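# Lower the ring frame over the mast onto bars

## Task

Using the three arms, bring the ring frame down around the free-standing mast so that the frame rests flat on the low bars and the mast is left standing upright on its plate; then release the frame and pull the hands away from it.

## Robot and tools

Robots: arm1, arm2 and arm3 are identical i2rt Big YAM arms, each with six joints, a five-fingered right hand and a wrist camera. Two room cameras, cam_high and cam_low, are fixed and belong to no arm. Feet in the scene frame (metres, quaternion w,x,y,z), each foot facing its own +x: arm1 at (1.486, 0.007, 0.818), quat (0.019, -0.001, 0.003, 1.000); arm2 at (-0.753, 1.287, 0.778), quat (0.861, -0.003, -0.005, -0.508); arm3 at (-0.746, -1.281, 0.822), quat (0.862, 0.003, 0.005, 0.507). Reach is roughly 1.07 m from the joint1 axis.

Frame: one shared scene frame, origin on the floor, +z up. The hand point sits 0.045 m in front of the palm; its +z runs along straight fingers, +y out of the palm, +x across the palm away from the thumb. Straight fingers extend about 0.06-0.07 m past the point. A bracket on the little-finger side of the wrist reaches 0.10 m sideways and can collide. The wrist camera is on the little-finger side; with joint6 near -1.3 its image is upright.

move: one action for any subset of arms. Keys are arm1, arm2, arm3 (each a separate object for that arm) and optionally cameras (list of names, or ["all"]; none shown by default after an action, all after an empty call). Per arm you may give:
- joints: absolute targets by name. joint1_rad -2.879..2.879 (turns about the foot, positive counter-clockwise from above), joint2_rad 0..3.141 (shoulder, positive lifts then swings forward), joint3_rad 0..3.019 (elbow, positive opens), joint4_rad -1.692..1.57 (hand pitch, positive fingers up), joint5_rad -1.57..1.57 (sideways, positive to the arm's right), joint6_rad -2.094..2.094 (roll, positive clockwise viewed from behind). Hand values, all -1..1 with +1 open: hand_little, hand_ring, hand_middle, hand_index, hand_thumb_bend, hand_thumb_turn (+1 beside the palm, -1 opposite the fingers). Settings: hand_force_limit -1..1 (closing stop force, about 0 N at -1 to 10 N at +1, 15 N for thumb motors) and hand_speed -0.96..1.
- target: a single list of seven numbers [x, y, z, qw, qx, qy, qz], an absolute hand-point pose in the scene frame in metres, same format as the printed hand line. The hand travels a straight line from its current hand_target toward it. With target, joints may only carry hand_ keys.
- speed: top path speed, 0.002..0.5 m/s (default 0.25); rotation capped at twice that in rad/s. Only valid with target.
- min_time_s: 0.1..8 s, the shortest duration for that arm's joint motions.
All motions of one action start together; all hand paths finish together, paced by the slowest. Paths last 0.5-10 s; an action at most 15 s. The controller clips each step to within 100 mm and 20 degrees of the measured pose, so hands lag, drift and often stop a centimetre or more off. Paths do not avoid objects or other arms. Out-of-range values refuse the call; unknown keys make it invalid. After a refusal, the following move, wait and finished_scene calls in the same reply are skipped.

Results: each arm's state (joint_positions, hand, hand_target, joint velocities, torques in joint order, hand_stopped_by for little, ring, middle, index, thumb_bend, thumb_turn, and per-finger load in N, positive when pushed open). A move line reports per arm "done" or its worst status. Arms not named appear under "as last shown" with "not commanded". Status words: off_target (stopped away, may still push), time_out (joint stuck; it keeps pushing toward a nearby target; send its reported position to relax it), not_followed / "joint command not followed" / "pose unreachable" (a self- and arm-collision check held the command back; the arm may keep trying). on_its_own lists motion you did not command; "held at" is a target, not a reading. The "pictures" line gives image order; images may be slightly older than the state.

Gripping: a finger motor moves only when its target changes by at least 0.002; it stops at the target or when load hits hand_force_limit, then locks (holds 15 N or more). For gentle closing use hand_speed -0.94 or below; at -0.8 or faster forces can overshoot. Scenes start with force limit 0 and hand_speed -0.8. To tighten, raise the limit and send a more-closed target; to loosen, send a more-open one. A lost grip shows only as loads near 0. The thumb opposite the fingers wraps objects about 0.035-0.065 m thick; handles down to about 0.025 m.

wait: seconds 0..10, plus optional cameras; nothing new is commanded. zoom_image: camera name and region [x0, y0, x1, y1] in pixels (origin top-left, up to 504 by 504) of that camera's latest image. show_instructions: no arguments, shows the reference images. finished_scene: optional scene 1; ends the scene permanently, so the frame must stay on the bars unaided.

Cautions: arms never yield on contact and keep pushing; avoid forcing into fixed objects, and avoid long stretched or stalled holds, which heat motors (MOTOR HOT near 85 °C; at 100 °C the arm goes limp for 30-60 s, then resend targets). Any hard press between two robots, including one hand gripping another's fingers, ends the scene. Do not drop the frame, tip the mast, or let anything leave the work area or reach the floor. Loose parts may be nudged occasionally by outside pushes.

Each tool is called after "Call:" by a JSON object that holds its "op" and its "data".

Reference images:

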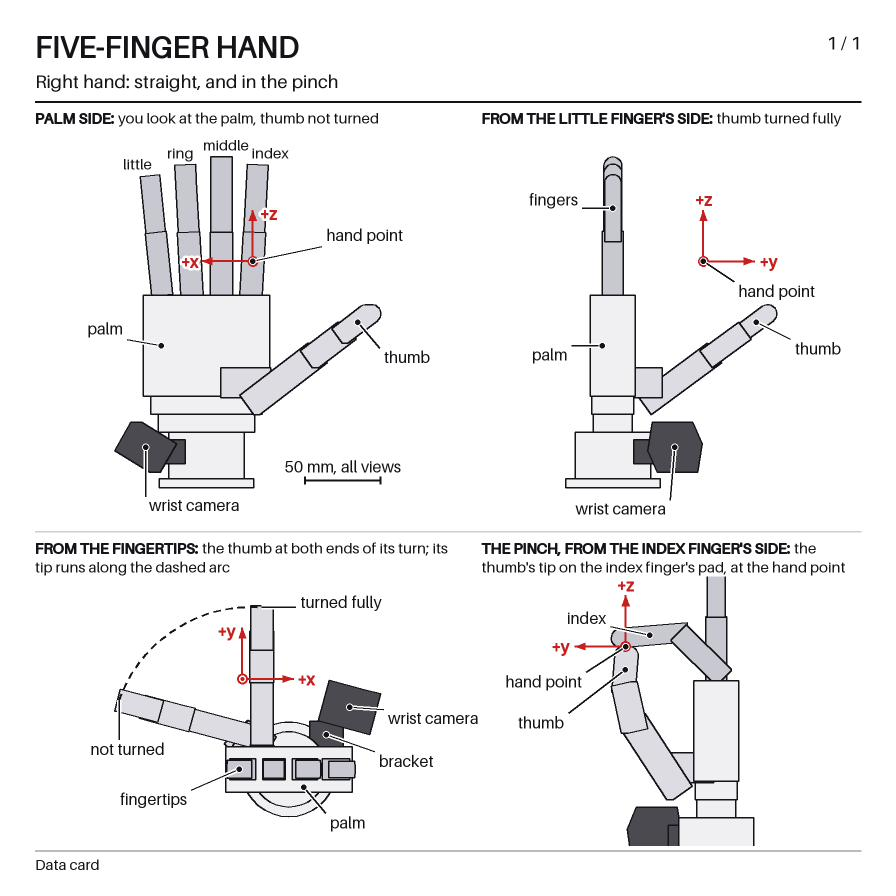

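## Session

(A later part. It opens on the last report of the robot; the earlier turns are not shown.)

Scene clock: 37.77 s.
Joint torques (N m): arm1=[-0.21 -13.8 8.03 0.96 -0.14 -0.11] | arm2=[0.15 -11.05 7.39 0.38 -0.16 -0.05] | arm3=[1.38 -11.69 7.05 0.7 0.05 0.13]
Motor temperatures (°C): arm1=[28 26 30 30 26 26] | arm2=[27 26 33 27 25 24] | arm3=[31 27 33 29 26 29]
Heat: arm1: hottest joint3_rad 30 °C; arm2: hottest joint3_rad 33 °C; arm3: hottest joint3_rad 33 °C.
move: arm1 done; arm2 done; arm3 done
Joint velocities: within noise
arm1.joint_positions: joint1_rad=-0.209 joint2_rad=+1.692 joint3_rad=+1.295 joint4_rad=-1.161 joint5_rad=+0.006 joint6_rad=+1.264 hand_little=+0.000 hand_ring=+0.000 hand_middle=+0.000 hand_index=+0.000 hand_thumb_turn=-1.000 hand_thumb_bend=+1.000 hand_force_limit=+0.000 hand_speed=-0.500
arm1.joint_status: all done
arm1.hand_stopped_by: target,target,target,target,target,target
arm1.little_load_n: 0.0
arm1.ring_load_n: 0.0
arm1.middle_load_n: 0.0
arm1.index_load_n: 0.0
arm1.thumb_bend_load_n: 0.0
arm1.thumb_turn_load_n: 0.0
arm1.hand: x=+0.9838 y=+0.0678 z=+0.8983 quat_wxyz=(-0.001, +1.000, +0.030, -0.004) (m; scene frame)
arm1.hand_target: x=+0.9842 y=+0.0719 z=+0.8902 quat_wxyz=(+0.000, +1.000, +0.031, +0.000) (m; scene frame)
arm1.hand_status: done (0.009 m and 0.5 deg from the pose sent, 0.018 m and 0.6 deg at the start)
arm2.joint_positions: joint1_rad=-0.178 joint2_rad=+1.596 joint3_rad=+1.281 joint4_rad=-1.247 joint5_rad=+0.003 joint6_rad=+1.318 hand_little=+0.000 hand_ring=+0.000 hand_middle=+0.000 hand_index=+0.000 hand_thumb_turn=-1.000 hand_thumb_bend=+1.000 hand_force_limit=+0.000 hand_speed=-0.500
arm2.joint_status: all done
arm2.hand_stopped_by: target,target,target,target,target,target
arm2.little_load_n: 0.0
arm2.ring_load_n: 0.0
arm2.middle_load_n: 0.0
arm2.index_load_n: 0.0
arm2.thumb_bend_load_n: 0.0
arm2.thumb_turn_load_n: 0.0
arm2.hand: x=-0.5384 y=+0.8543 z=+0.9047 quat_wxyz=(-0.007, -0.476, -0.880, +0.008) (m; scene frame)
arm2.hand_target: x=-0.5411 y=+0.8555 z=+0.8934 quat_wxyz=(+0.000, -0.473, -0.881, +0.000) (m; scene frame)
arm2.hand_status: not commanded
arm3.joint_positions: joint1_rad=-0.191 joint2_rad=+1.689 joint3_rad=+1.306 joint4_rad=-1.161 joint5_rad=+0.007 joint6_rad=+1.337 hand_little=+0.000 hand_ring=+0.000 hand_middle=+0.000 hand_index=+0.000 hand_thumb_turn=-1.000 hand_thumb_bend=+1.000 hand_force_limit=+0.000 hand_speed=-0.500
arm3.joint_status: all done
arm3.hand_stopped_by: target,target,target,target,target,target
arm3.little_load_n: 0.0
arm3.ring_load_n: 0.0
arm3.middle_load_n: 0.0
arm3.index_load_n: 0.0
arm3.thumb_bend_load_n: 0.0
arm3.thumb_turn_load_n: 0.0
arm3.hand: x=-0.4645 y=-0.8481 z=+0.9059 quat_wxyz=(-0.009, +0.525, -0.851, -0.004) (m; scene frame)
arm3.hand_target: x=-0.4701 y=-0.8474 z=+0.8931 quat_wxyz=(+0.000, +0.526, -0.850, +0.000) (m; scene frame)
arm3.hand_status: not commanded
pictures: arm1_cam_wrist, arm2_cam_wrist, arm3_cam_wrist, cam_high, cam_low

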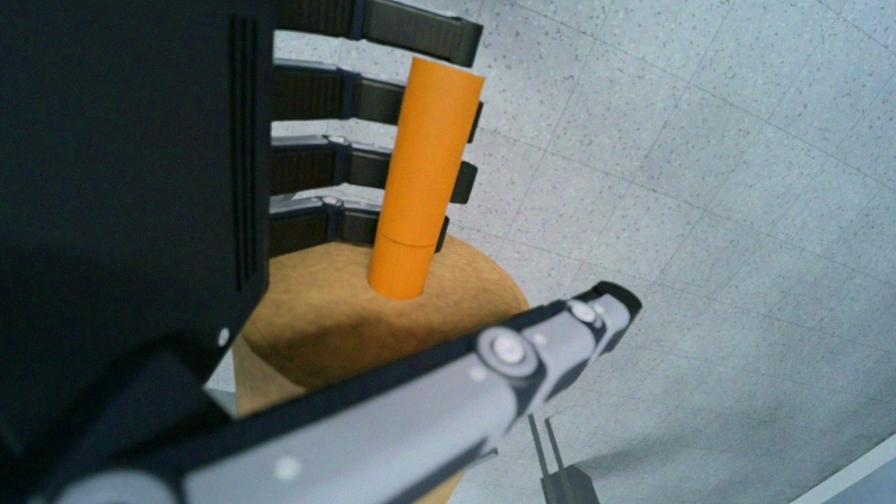

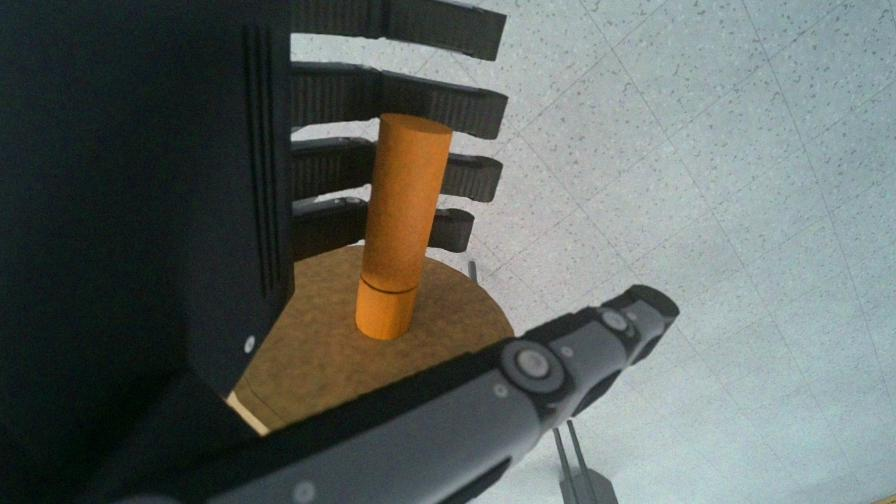

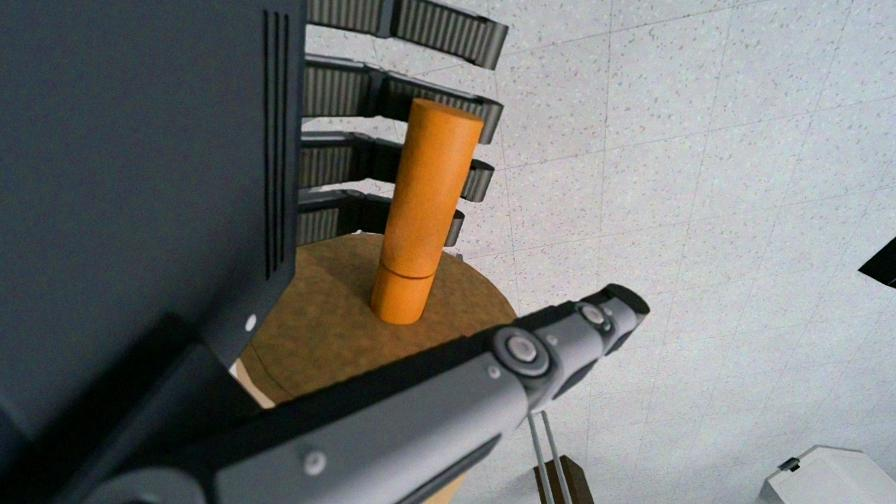

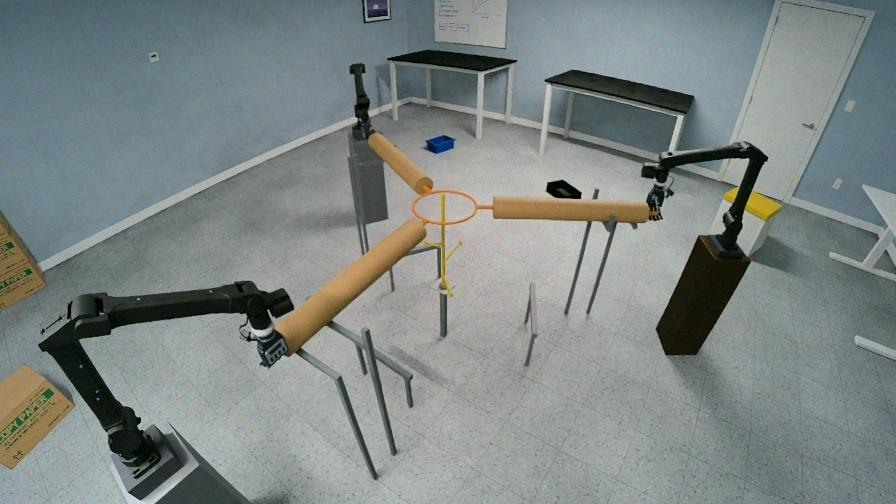

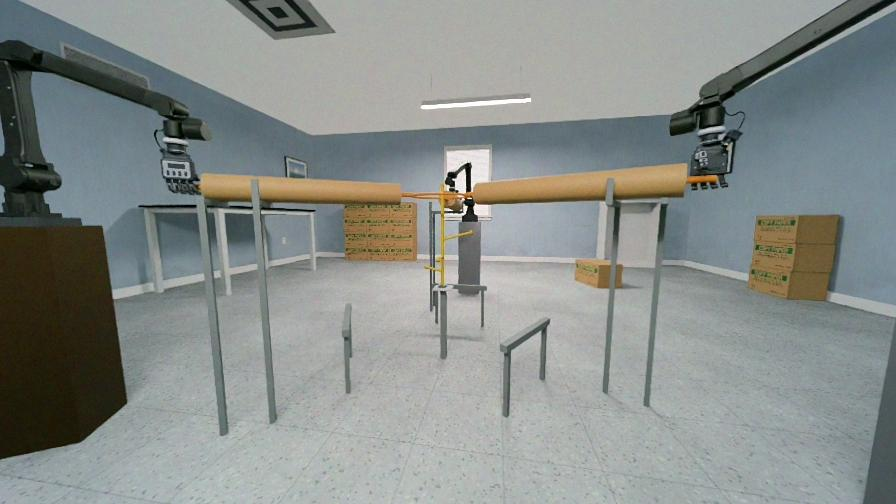

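Call:
{"op": "move", "data": {"arm1": {"joints": {"hand_little": -0.5, "hand_ring": -0.5, "hand_middle": -0.5, "hand_index": -0.5, "hand_thumb_bend": -0.3, "hand_speed": -0.88, "hand_force_limit": -0.5}}, "arm2": {"joints": {"hand_little": -0.5, "hand_ring": -0.5, "hand_middle": -0.5, "hand_index": -0.5, "hand_thumb_bend": -0.3, "hand_speed": -0.88, "hand_force_limit": -0.5}}, "arm3": {"joints": {"hand_little": -0.5, "hand_ring": -0.5, "hand_middle": -0.5, "hand_index": -0.5, "hand_thumb_bend": -0.3, "hand_speed": -0.88, "hand_force_limit": -0.5}}, "cameras": ["all"]}}

Call:
{"op": "zoom_image", "data": {"camera": "cam_low", "region": [650, 80, 770, 210]}}

Scene clock: 43.43 s.
Joint torques (N m): arm1=[-0.03 -15.09 8.46 0.76 -0.12 -0.11] | arm2=[0.26 -12.51 7.79 0.2 -0.27 -0.04] | arm3=[1.38 -12.63 7.24 0.47 -0.07 0.12]
Motor temperatures (°C): arm1=[28 26 30 30 26 26] | arm2=[27 26 33 27 25 24] | arm3=[31 28 33 29 26 29]
Heat: arm1: hottest joint3_rad 30 °C; arm2: hottest joint3_rad 33 °C; arm3: hottest joint3_rad 33 °C.
move: arm1 off_target; arm2 off_target; arm3 off_target
Joint velocities: within noise
arm1.joint_positions: joint1_rad=-0.209 joint2_rad=+1.706 joint3_rad=+1.289 joint4_rad=-1.156 joint5_rad=+0.006 joint6_rad=+1.264 hand_little=-0.231 hand_ring=-0.121 hand_middle=-0.199 hand_index=-0.210 hand_thumb_turn=-1.000 hand_thumb_bend=+0.134 hand_force_limit=-0.500 hand_speed=-0.880
arm1.joint_status: hand_little off_target (ended at -0.231, target -0.500); hand_ring off_target (ended at -0.121, target -0.500); hand_middle off_target (ended at -0.199, target -0.500); hand_index off_target (ended at -0.210, target -0.500); hand_thumb_bend off_target (ended at +0.134, target -0.300); the others done
arm1.hand_stopped_by: force,force,force,force,force,target
arm1.little_load_n: 4.0
arm1.ring_load_n: 0.0
arm1.middle_load_n: 0.0
arm1.index_load_n: 1.5
arm1.thumb_bend_load_n: 3.0
arm1.thumb_turn_load_n: 1.5
arm1.hand: x=+0.9858 y=+0.0674 z=+0.8894 quat_wxyz=(+0.001, +1.000, +0.030, +0.003) (m; scene frame)
arm1.hand_target: x=+0.9842 y=+0.0720 z=+0.8901 quat_wxyz=(+0.000, +1.000, +0.031, +0.000) (m; scene frame)
arm1.hand_status: not commanded
arm2.joint_positions: joint1_rad=-0.179 joint2_rad=+1.610 joint3_rad=+1.275 joint4_rad=-1.243 joint5_rad=+0.005 joint6_rad=+1.318 hand_little=-0.500 hand_ring=-0.266 hand_middle=-0.277 hand_index=-0.310 hand_thumb_turn=-1.000 hand_thumb_bend=+0.273 hand_force_limit=-0.500 hand_speed=-0.880
arm2.joint_status: hand_ring off_target (ended at -0.266, target -0.500); hand_middle off_target (ended at -0.277, target -0.500); hand_index off_target (ended at -0.310, target -0.500); hand_thumb_bend off_target (ended at +0.273, target -0.300); the others done
arm2.hand_stopped_by: target,force,force,force,force,target
arm2.little_load_n: 0.0
arm2.ring_load_n: 0.0
arm2.middle_load_n: 2.0
arm2.index_load_n: 3.0
arm2.thumb_bend_load_n: 4.0
arm2.thumb_turn_load_n: 0.5
arm2.hand: x=-0.5399 y=+0.8553 z=+0.8958 quat_wxyz=(+0.000, -0.476, -0.879, +0.003) (m; scene frame)
arm2.hand_target: x=-0.5411 y=+0.8554 z=+0.8935 quat_wxyz=(+0.000, -0.473, -0.881, +0.000) (m; scene frame)
arm2.hand_status: not commanded
arm3.joint_positions: joint1_rad=-0.191 joint2_rad=+1.700 joint3_rad=+1.302 joint4_rad=-1.157 joint5_rad=+0.010 joint6_rad=+1.338 hand_little=-0.500 hand_ring=-0.243 hand_middle=-0.277 hand_index=-0.311 hand_thumb_turn=-1.000 hand_thumb_bend=+0.278 hand_force_limit=-0.500 hand_speed=-0.880
arm3.joint_status: hand_ring off_target (ended at -0.243, target -0.500); hand_middle off_target (ended at -0.277, target -0.500); hand_index off_target (ended at -0.311, target -0.500); hand_thumb_bend off_target (ended at +0.278, target -0.300); the others done
arm3.hand_stopped_by: target,force,force,force,force,target
arm3.little_load_n: 0.0
arm3.ring_load_n: 0.0
arm3.middle_load_n: 1.5
arm3.index_load_n: 1.0
arm3.thumb_bend_load_n: 4.0
arm3.thumb_turn_load_n: 0.5
arm3.hand: x=-0.4647 y=-0.8490 z=+0.8989 quat_wxyz=(-0.004, +0.525, -0.851, -0.001) (m; scene frame)
arm3.hand_target: x=-0.4701 y=-0.8473 z=+0.8932 quat_wxyz=(+0.000, +0.526, -0.850, +0.000) (m; scene frame)
arm3.hand_status: not commanded
pictures: arm1_cam_wrist, arm2_cam_wrist, arm3_cam_wrist, cam_high, cam_low

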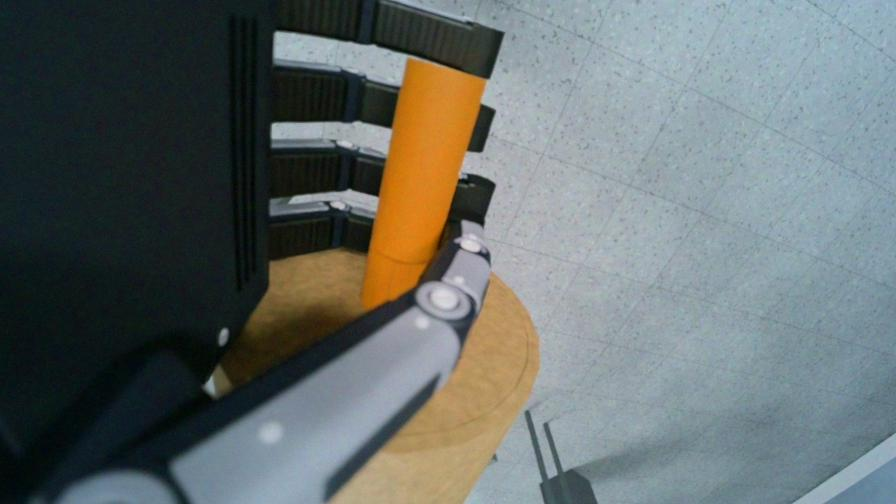

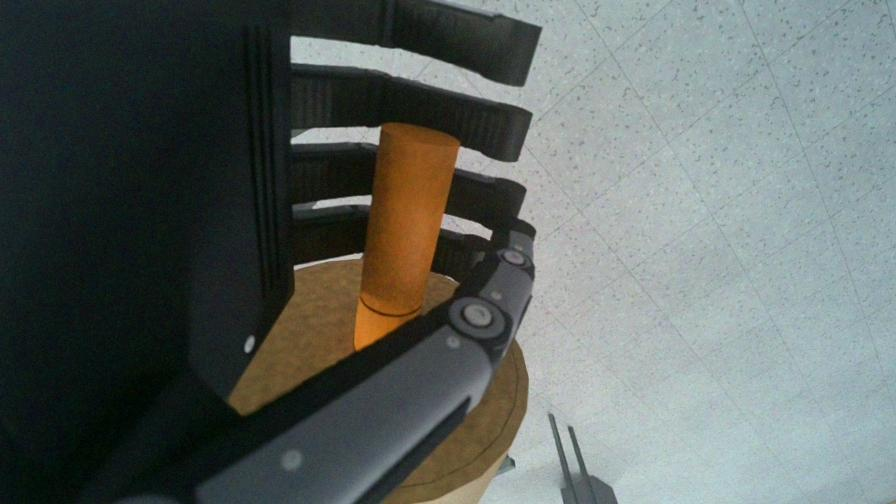

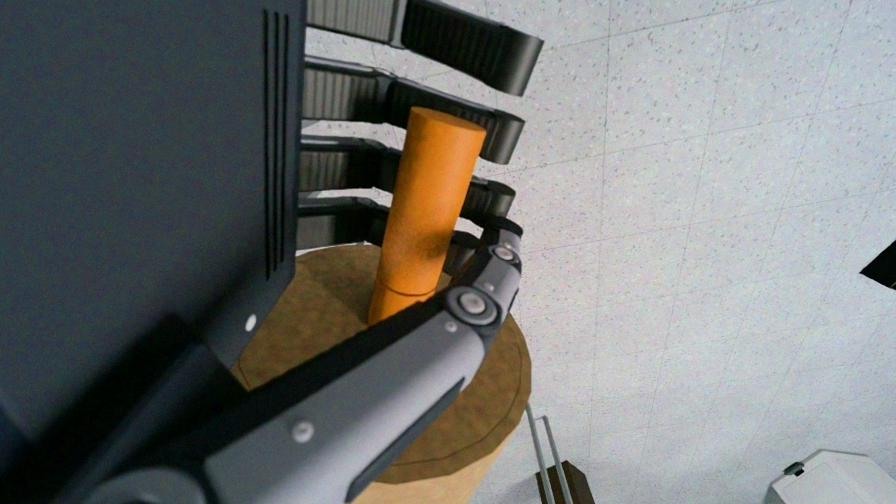

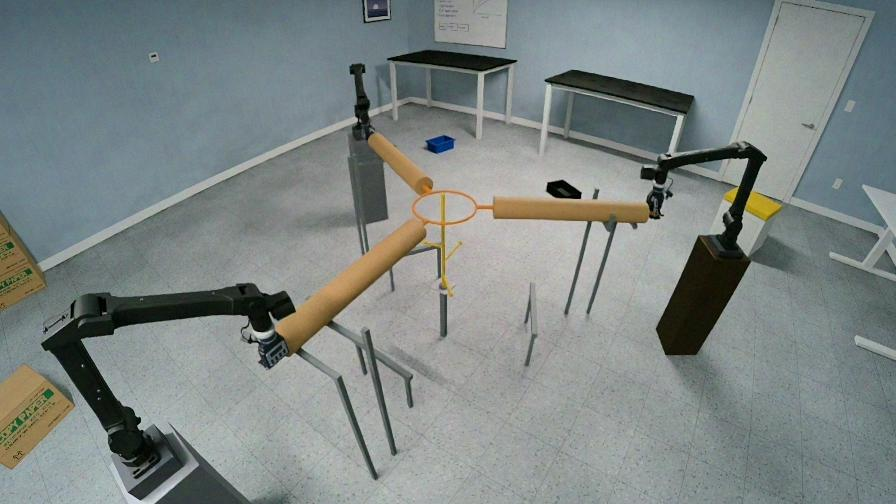

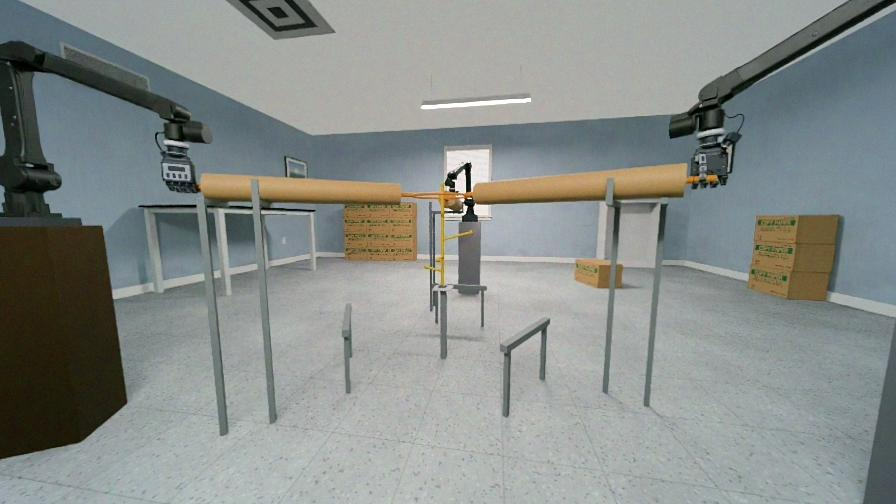

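Scaled by 3.877 from the camera's 896x504 image, which has a finer 1280x720 frame.

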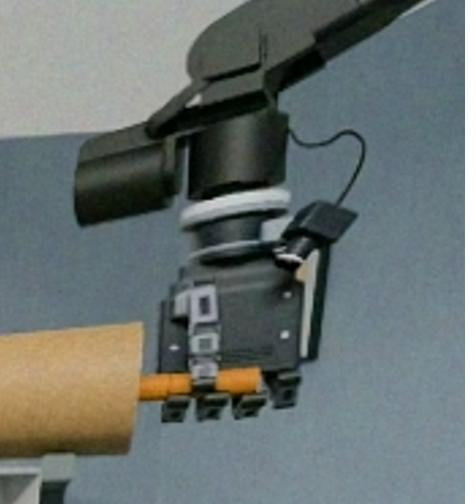

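Call:
{"op": "move", "data": {"arm1": {"joints": {"hand_ring": -0.6, "hand_middle": -0.6, "hand_index": -0.6, "hand_thumb_bend": -0.4, "hand_speed": -0.9, "hand_force_limit": 0.2}}, "arm2": {"joints": {"hand_little": -0.6, "hand_ring": -0.6, "hand_middle": -0.6, "hand_index": -0.6, "hand_thumb_bend": -0.4, "hand_speed": -0.9, "hand_force_limit": 0.2}}, "arm3": {"joints": {"hand_little": -0.6, "hand_ring": -0.6, "hand_middle": -0.6, "hand_index": -0.6, "hand_thumb_bend": -0.4, "hand_speed": -0.9, "hand_force_limit": 0.2}}, "cameras": []}}

Call:
{"op": "move", "data": {"arm1": {"target": [0.9858, 0.0674, 0.925, 0, 0.9995, 0.0305, 0], "speed": 0.05}, "arm2": {"target": [-0.5399, 0.8553, 0.932, 0, 0.4733, 0.8809, 0], "speed": 0.05}, "arm3": {"target": [-0.4647, -0.8490, 0.935, 0, -0.5262, 0.8503, 0], "speed": 0.05}, "cameras": ["all"]}}

Call:
{"op": "zoom_image", "data": {"camera": "cam_low", "region": [650, 80, 770, 210]}}

Call:
{"op": "zoom_image", "data": {"camera": "cam_low", "region": [130, 80, 250, 210]}}

Scene clock: 46.23 s.
Joint torques (N m): arm1=[-0.03 -15.56 8.68 0.73 -0.21 -0.09] | arm2=[0.5 -12.16 7.84 0.17 -0.14 -0.03] | arm3=[1.32 -13.45 7.94 0.16 -0.16 0.09]
Motor temperatures (°C): arm1=[28 26 30 30 26 26] | arm2=[27 26 33 27 25 24] | arm3=[31 28 32 29 26 29]
Heat: arm1: hottest joint3_rad 30 °C; arm2: hottest joint3_rad 33 °C; arm3: hottest joint3_rad 32 °C.
move: arm1 off_target; arm2 off_target; arm3 off_target
Joint velocities: within noise
arm1.joint_positions: joint1_rad=-0.209 joint2_rad=+1.709 joint3_rad=+1.285 joint4_rad=-1.156 joint5_rad=+0.009 joint6_rad=+1.261 hand_little=-0.232 hand_ring=-0.258 hand_middle=-0.243 hand_index=-0.254 hand_thumb_turn=-1.000 hand_thumb_bend=+0.111 hand_force_limit=+0.200 hand_speed=-0.900
arm1.joint_status: hand_ring off_target (ended at -0.258, target -0.600); hand_middle off_target (ended at -0.243, target -0.600); hand_index off_target (ended at -0.254, target -0.600); hand_thumb_bend off_target (ended at +0.111, target -0.400); the others done
arm1.hand_stopped_by: force,force,force,force,force,target
arm1.little_load_n: 0.0
arm1.ring_load_n: 3.5
arm1.middle_load_n: 7.0
arm1.index_load_n: 5.0
arm1.thumb_bend_load_n: 8.0
arm1.thumb_turn_load_n: 1.0
arm1.hand: x=+0.9875 y=+0.0674 z=+0.8863 quat_wxyz=(+0.001, +0.999, +0.031, +0.006) (m; scene frame)
arm1.hand_target: x=+0.9842 y=+0.0720 z=+0.8901 quat_wxyz=(+0.000, +1.000, +0.031, +0.000) (m; scene frame)
arm1.hand_status: not commanded
arm2.joint_positions: joint1_rad=-0.179 joint2_rad=+1.611 joint3_rad=+1.274 joint4_rad=-1.243 joint5_rad=+0.002 joint6_rad=+1.317 hand_little=-0.600 hand_ring=-0.599 hand_middle=-0.292 hand_index=-0.345 hand_thumb_turn=-1.000 hand_thumb_bend=+0.261 hand_force_limit=+0.200 hand_speed=-0.900
arm2.joint_status: hand_middle off_target (ended at -0.292, target -0.600); hand_index off_target (ended at -0.345, target -0.600); hand_thumb_bend off_target (ended at +0.261, target -0.400); the others done
arm2.hand_stopped_by: target,target,force,force,force,target
arm2.little_load_n: 0.0
arm2.ring_load_n: 0.0
arm2.middle_load_n: 9.0
arm2.index_load_n: 4.5
arm2.thumb_bend_load_n: 9.0
arm2.thumb_turn_load_n: 0.5
arm2.hand: x=-0.5394 y=+0.8561 z=+0.8954 quat_wxyz=(+0.000, -0.476, -0.879, +0.001) (m; scene frame)
arm2.hand_target: x=-0.5411 y=+0.8556 z=+0.8934 quat_wxyz=(+0.000, -0.473, -0.881, +0.000) (m; scene frame)
arm2.hand_status: not commanded
arm3.joint_positions: joint1_rad=-0.190 joint2_rad=+1.711 joint3_rad=+1.292 joint4_rad=-1.150 joint5_rad=+0.013 joint6_rad=+1.341 hand_little=-0.600 hand_ring=-0.599 hand_middle=-0.292 hand_index=-0.346 hand_thumb_turn=-1.000 hand_thumb_bend=+0.269 hand_force_limit=+0.200 hand_speed=-0.900
arm3.joint_status: hand_middle off_target (ended at -0.292, target -0.600); hand_index off_target (ended at -0.346, target -0.600); hand_thumb_bend off_target (ended at +0.269, target -0.400); the others done
arm3.hand_stopped_by: target,force,force,force,force,target
arm3.little_load_n: 0.0
arm3.ring_load_n: 0.5
arm3.middle_load_n: 8.5
arm3.index_load_n: 5.5
arm3.thumb_bend_load_n: 9.0
arm3.thumb_turn_load_n: 0.5
arm3.hand: x=-0.4667 y=-0.8517 z=+0.8898 quat_wxyz=(+0.003, +0.524, -0.852, +0.003) (m; scene frame)
arm3.hand_target: x=-0.4701 y=-0.8473 z=+0.8933 quat_wxyz=(+0.000, +0.526, -0.850, +0.000) (m; scene frame)
arm3.hand_status: not commanded
pictures: none
No camera images: "cameras" was empty.

Scene clock: 47.57 s.
Joint torques (N m): arm1=[0.56 -19.19 11.79 -0.88 -0.22 -0.02] | arm2=[0.56 -14.97 12.75 -1.02 -0.06 0] | arm3=[0.56 -14.51 12.42 -0.99 -0.18 -0.02]
Motor temperatures (°C): arm1=[28 26 30 30 26 26] | arm2=[27 26 33 27 25 24] | arm3=[31 28 33 29 26 29]
Heat: arm1: hottest joint3_rad 30 °C; arm2: hottest joint3_rad 33 °C; arm3: hottest joint3_rad 33 °C.
move: arm1 off_target; arm2 off_target; arm3 off_target
Joint velocities: within noise
arm1.joint_positions: joint1_rad=-0.209 joint2_rad=+1.709 joint3_rad=+1.285 joint4_rad=-1.201 joint5_rad=+0.009 joint6_rad=+1.263 hand_little=-0.232 hand_ring=-0.258 hand_middle=-0.243 hand_index=-0.254 hand_thumb_turn=-1.000 hand_thumb_bend=+0.111 hand_force_limit=+0.200 hand_speed=-0.900
arm1.joint_status: not commanded
arm1.hand_stopped_by: force,force,force,force,force,target
arm1.little_load_n: 0.0
arm1.ring_load_n: 4.5
arm1.middle_load_n: 7.5
arm1.index_load_n: 4.5
arm1.thumb_bend_load_n: 7.5
arm1.thumb_turn_load_n: 0.5
arm1.hand: x=+0.9992 y=+0.0645 z=+0.8863 quat_wxyz=(+0.007, +0.999, +0.030, +0.028) (m; scene frame)
arm1.hand_target: x=+0.9870 y=+0.0670 z=+0.9243 quat_wxyz=(+0.000, +1.000, +0.030, +0.000) (m; scene frame)
arm1.hand_status: off_target (0.041 m and 3.3 deg from the pose sent, 0.039 m and 0.7 deg at the start)
arm2.joint_positions: joint1_rad=-0.178 joint2_rad=+1.611 joint3_rad=+1.278 joint4_rad=-1.312 joint5_rad=+0.001 joint6_rad=+1.317 hand_little=-0.600 hand_ring=-0.599 hand_middle=-0.292 hand_index=-0.345 hand_thumb_turn=-1.000 hand_thumb_bend=+0.261 hand_force_limit=+0.200 hand_speed=-0.900
arm2.joint_status: not commanded
arm2.hand_stopped_by: target,target,force,force,force,target
arm2.little_load_n: 0.0
arm2.ring_load_n: 0.0
arm2.middle_load_n: 9.0
arm2.index_load_n: 5.5
arm2.thumb_bend_load_n: 9.0
arm2.thumb_turn_load_n: 1.0
arm2.hand: x=-0.5440 y=+0.8723 z=+0.8968 quat_wxyz=(+0.023, -0.475, -0.879, -0.021) (m; scene frame)
arm2.hand_target: x=-0.5403 y=+0.8569 z=+0.9317 quat_wxyz=(+0.000, -0.473, -0.881, +0.000) (m; scene frame)
arm2.hand_status: off_target (0.039 m and 3.6 deg from the pose sent, 0.037 m and 0.4 deg at the start)
arm3.joint_positions: joint1_rad=-0.190 joint2_rad=+1.691 joint3_rad=+1.298 joint4_rad=-1.232 joint5_rad=+0.013 joint6_rad=+1.341 hand_little=-0.600 hand_ring=-0.599 hand_middle=-0.292 hand_index=-0.346 hand_thumb_turn=-1.000 hand_thumb_bend=+0.269 hand_force_limit=+0.200 hand_speed=-0.900
arm3.joint_status: not commanded
arm3.hand_stopped_by: target,force,force,force,force,target
arm3.little_load_n: 0.0
arm3.ring_load_n: 0.0
arm3.middle_load_n: 8.5
arm3.index_load_n: 5.5
arm3.thumb_bend_load_n: 9.0
arm3.thumb_turn_load_n: 0.5
arm3.hand: x=-0.4783 y=-0.8658 z=+0.9008 quat_wxyz=(+0.029, +0.524, -0.851, +0.011) (m; scene frame)
arm3.hand_target: x=-0.4657 y=-0.8503 z=+0.9350 quat_wxyz=(+0.000, +0.526, -0.850, +0.000) (m; scene frame)
arm3.hand_status: off_target (0.040 m and 3.6 deg from the pose sent, 0.045 m and 0.5 deg at the start)
pictures: arm1_cam_wrist, arm2_cam_wrist, arm3_cam_wrist, cam_high, cam_low

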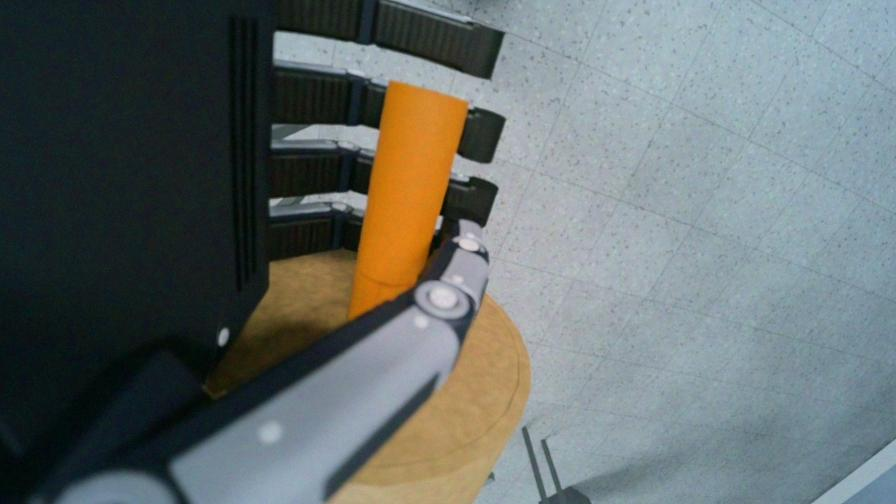

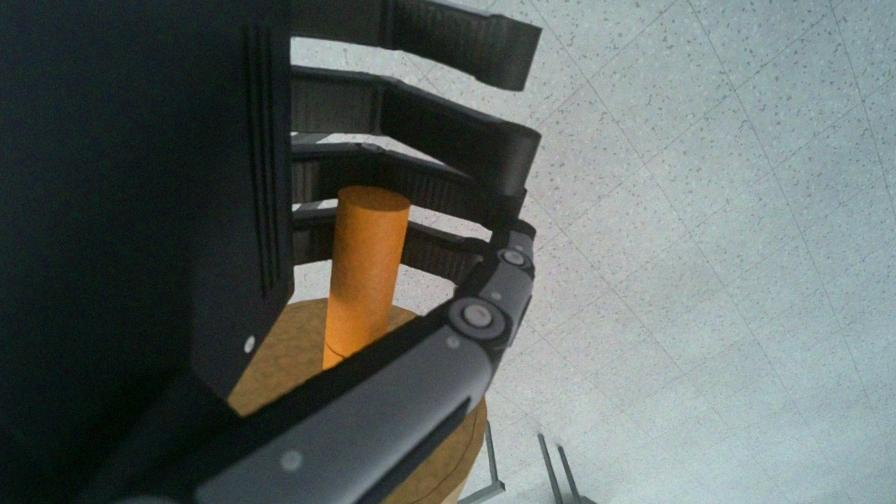

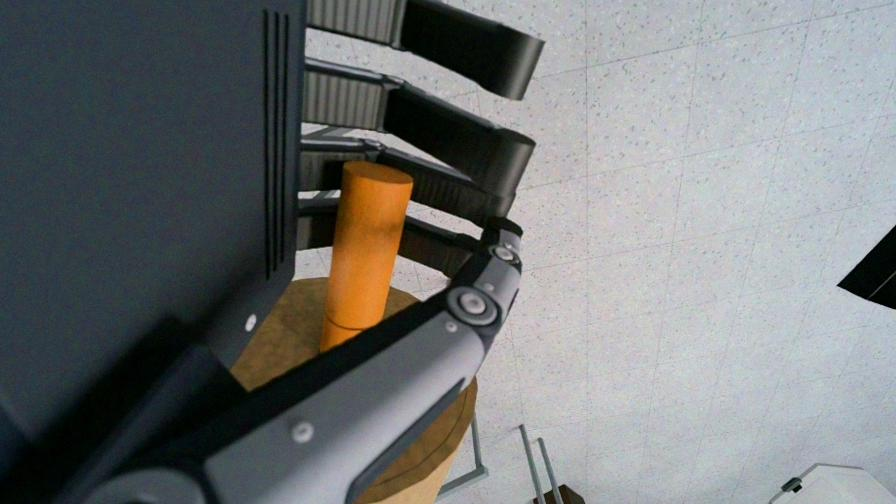

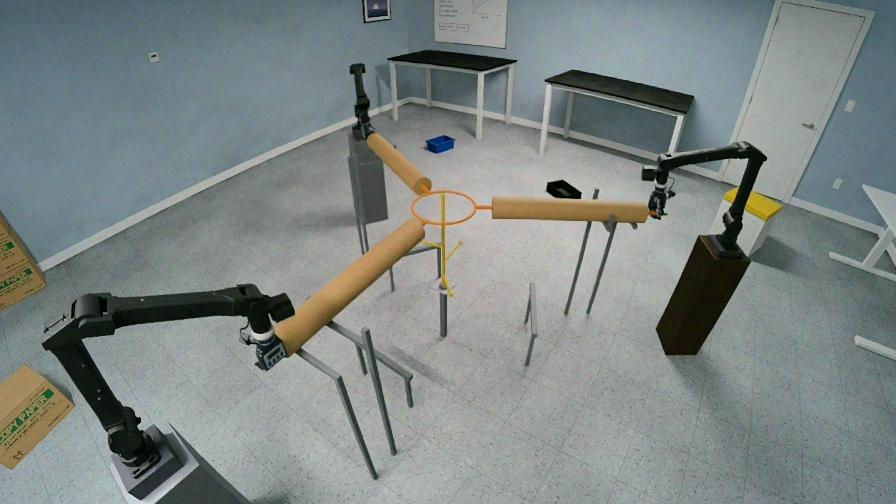

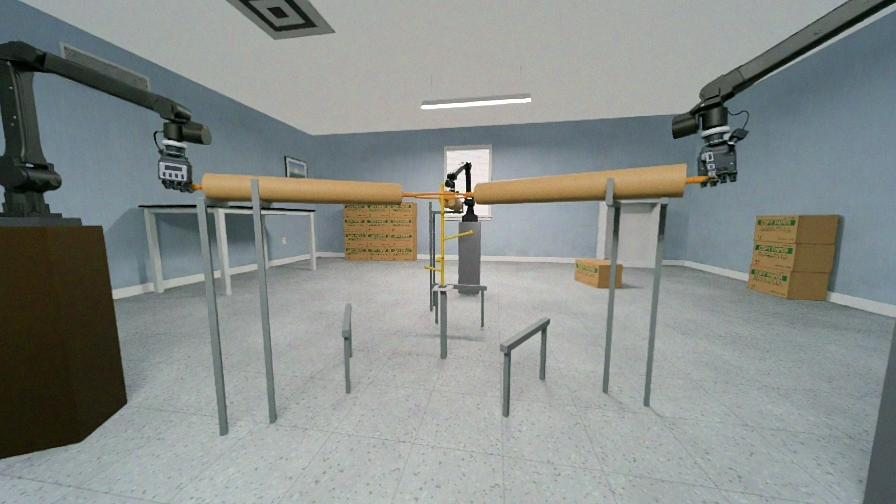

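Scaled by 3.877 from the camera's 896x504 image, which has a finer 1280x720 frame.

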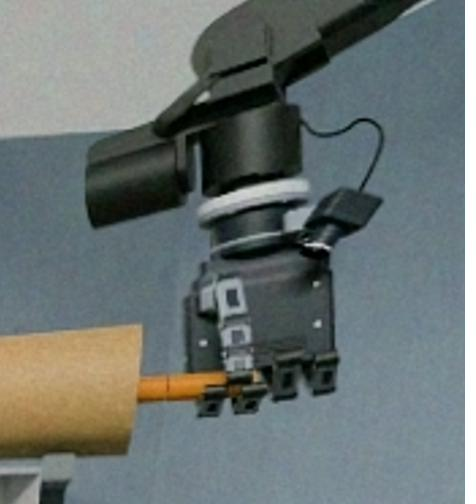

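Scaled by 3.877 from the camera's 896x504 image, which has a finer 1280x720 frame.

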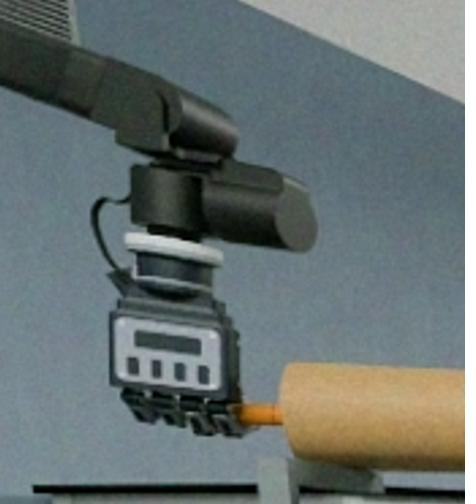

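Call:
{"op": "move", "data": {"arm1": {"target": [0.980, 0.071, 0.892, 0, 0.9995, 0.0305, 0], "speed": 0.05, "joints": {"hand_little": 0.0, "hand_ring": 0.0, "hand_middle": 0.0, "hand_index": 0.0, "hand_thumb_bend": 0.7, "hand_speed": -0.3}}, "arm2": {"target": [-0.538, 0.852, 0.892, 0, 0.4733, 0.8809, 0], "speed": 0.05, "joints": {"hand_little": 0.0, "hand_ring": 0.0, "hand_middle": 0.0, "hand_index": 0.0, "hand_thumb_bend": 0.7, "hand_speed": -0.3}}, "arm3": {"target": [-0.467, -0.844, 0.892, 0, -0.5262, 0.8503, 0], "speed": 0.05, "joints": {"hand_little": 0.0, "hand_ring": 0.0, "hand_middle": 0.0, "hand_index": 0.0, "hand_thumb_bend": 0.7, "hand_speed": -0.3}}, "cameras": ["all"]}}

Call:
{"op": "zoom_image", "data": {"camera": "cam_low", "region": [650, 80, 770, 210]}}

Call:
{"op": "zoom_image", "data": {"camera": "cam_low", "region": [130, 80, 250, 210]}}

Scene clock: 51.03 s.
Joint torques (N m): arm1=[0.21 -13.33 9.88 0.99 -0.18 -0.07] | arm2=[0.62 -10.46 8.27 0.53 -0.08 0.01] | arm3=[1.32 -11.63 8.35 0.66 -0.16 0.09]
Motor temperatures (°C): arm1=[28 26 30 30 26 26] | arm2=[27 26 33 27 25 24] | arm3=[31 28 33 29 26 29]
Heat: arm1: hottest joint3_rad 30 °C; arm2: hottest joint3_rad 33 °C; arm3: hottest joint3_rad 33 °C.
move: arm1 off_target; arm2 off_target; arm3 done
Joint velocities: within noise
arm1.joint_positions: joint1_rad=-0.209 joint2_rad=+1.694 joint3_rad=+1.285 joint4_rad=-1.170 joint5_rad=+0.008 joint6_rad=+1.263 hand_little=+0.000 hand_ring=+0.000 hand_middle=+0.000 hand_index=+0.000 hand_thumb_turn=-1.000 hand_thumb_bend=+0.700 hand_force_limit=+0.200 hand_speed=-0.300
arm1.joint_status: all done
arm1.hand_stopped_by: target,target,target,target,target,target
arm1.little_load_n: 0.0
arm1.ring_load_n: 0.0
arm1.middle_load_n: 0.0
arm1.index_load_n: 0.0
arm1.thumb_bend_load_n: 0.0
arm1.thumb_turn_load_n: 0.0
arm1.hand: x=+0.9902 y=+0.0666 z=+0.8937 quat_wxyz=(+0.001, +1.000, +0.030, +0.006) (m; scene frame)
arm1.hand_target: x=+0.9804 y=+0.0710 z=+0.8920 quat_wxyz=(+0.000, +1.000, +0.030, +0.000) (m; scene frame)
arm1.hand_status: off_target (0.011 m and 0.7 deg from the pose sent, 0.021 m and 3.3 deg at the start)
arm2.joint_positions: joint1_rad=-0.178 joint2_rad=+1.600 joint3_rad=+1.280 joint4_rad=-1.249 joint5_rad=+0.001 joint6_rad=+1.317 hand_little=+0.000 hand_ring=+0.000 hand_middle=+0.000 hand_index=+0.000 hand_thumb_turn=-1.000 hand_thumb_bend=+0.700 hand_force_limit=+0.200 hand_speed=-0.300
arm2.joint_status: all done
arm2.hand_stopped_by: target,target,target,target,target,target
arm2.little_load_n: 0.0
arm2.ring_load_n: 0.0
arm2.middle_load_n: 0.0
arm2.index_load_n: 0.0
arm2.thumb_bend_load_n: 0.0
arm2.thumb_turn_load_n: 0.0
arm2.hand: x=-0.5384 y=+0.8558 z=+0.9025 quat_wxyz=(-0.005, -0.476, -0.880, +0.004) (m; scene frame)
arm2.hand_target: x=-0.5380 y=+0.8523 z=+0.8920 quat_wxyz=(+0.000, -0.473, -0.881, +0.000) (m; scene frame)
arm2.hand_status: off_target (0.011 m and 0.8 deg from the pose sent, 0.022 m and 3.6 deg at the start)
arm3.joint_positions: joint1_rad=-0.190 joint2_rad=+1.699 joint3_rad=+1.299 joint4_rad=-1.162 joint5_rad=+0.012 joint6_rad=+1.341 hand_little=+0.000 hand_ring=+0.000 hand_middle=+0.000 hand_index=+0.000 hand_thumb_turn=-1.000 hand_thumb_bend=+0.700 hand_force_limit=+0.200 hand_speed=-0.300
arm3.joint_status: all done
arm3.hand_stopped_by: target,target,target,target,target,target
arm3.little_load_n: 0.0
arm3.ring_load_n: 0.0
arm3.middle_load_n: 0.0
arm3.index_load_n: 0.0
arm3.thumb_bend_load_n: 0.0
arm3.thumb_turn_load_n: 0.0
arm3.hand: x=-0.4661 y=-0.8509 z=+0.8982 quat_wxyz=(-0.001, +0.524, -0.852, +0.001) (m; scene frame)
arm3.hand_target: x=-0.4671 y=-0.8442 z=+0.8920 quat_wxyz=(+0.000, +0.526, -0.850, +0.000) (m; scene frame)
arm3.hand_status: done (0.009 m and 0.4 deg from the pose sent, 0.026 m and 3.6 deg at the start)
pictures: arm1_cam_wrist, arm2_cam_wrist, arm3_cam_wrist, cam_high, cam_low

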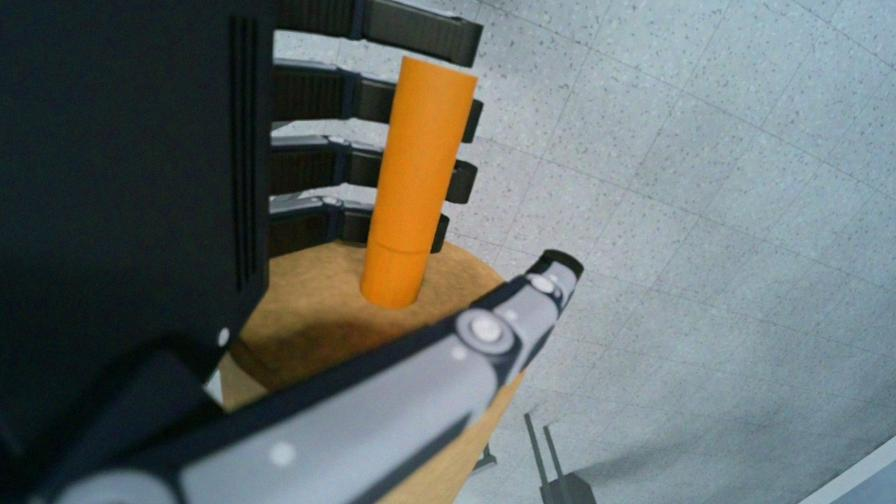

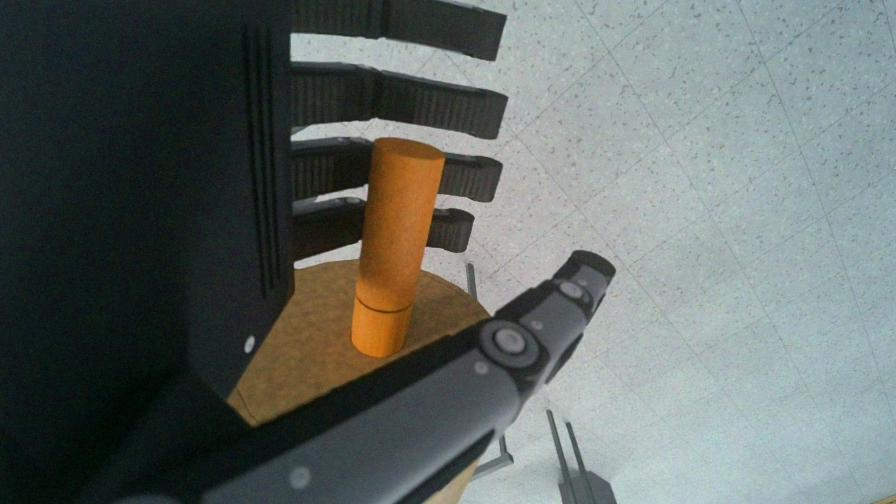

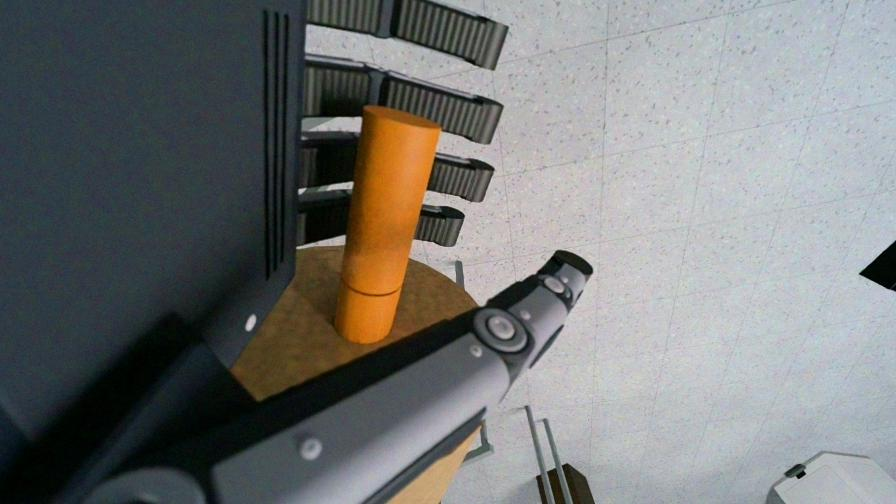

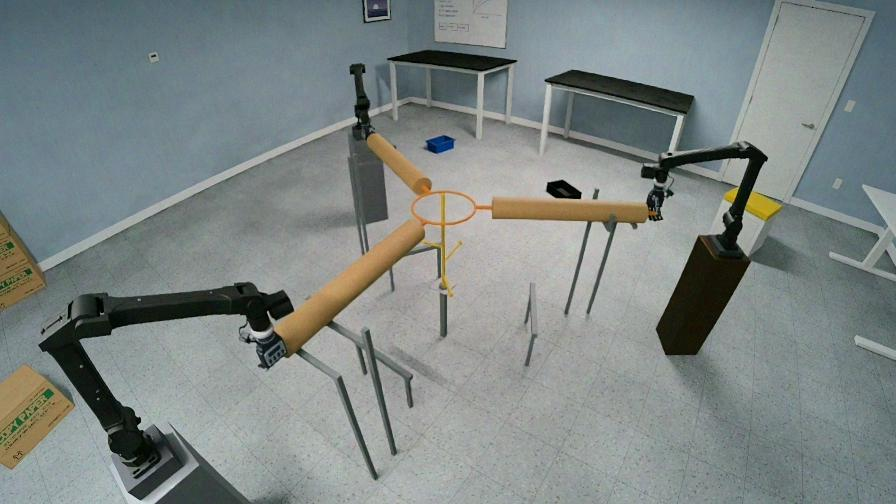

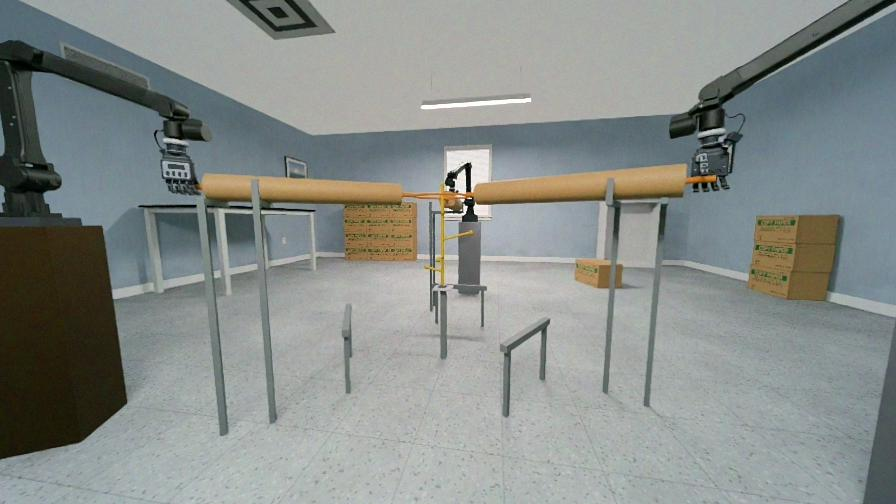

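Scaled by 3.877 from the camera's 896x504 image, which has a finer 1280x720 frame.

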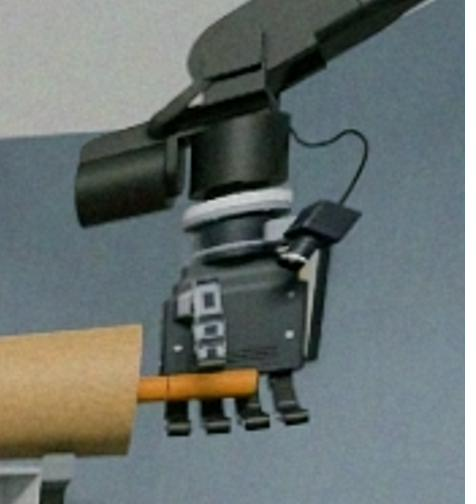

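Scaled by 3.877 from the camera's 896x504 image, which has a finer 1280x720 frame.

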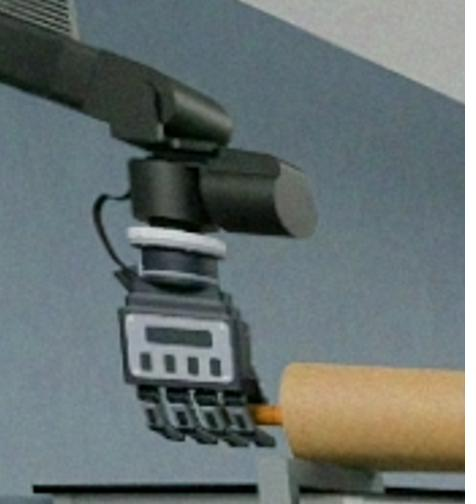

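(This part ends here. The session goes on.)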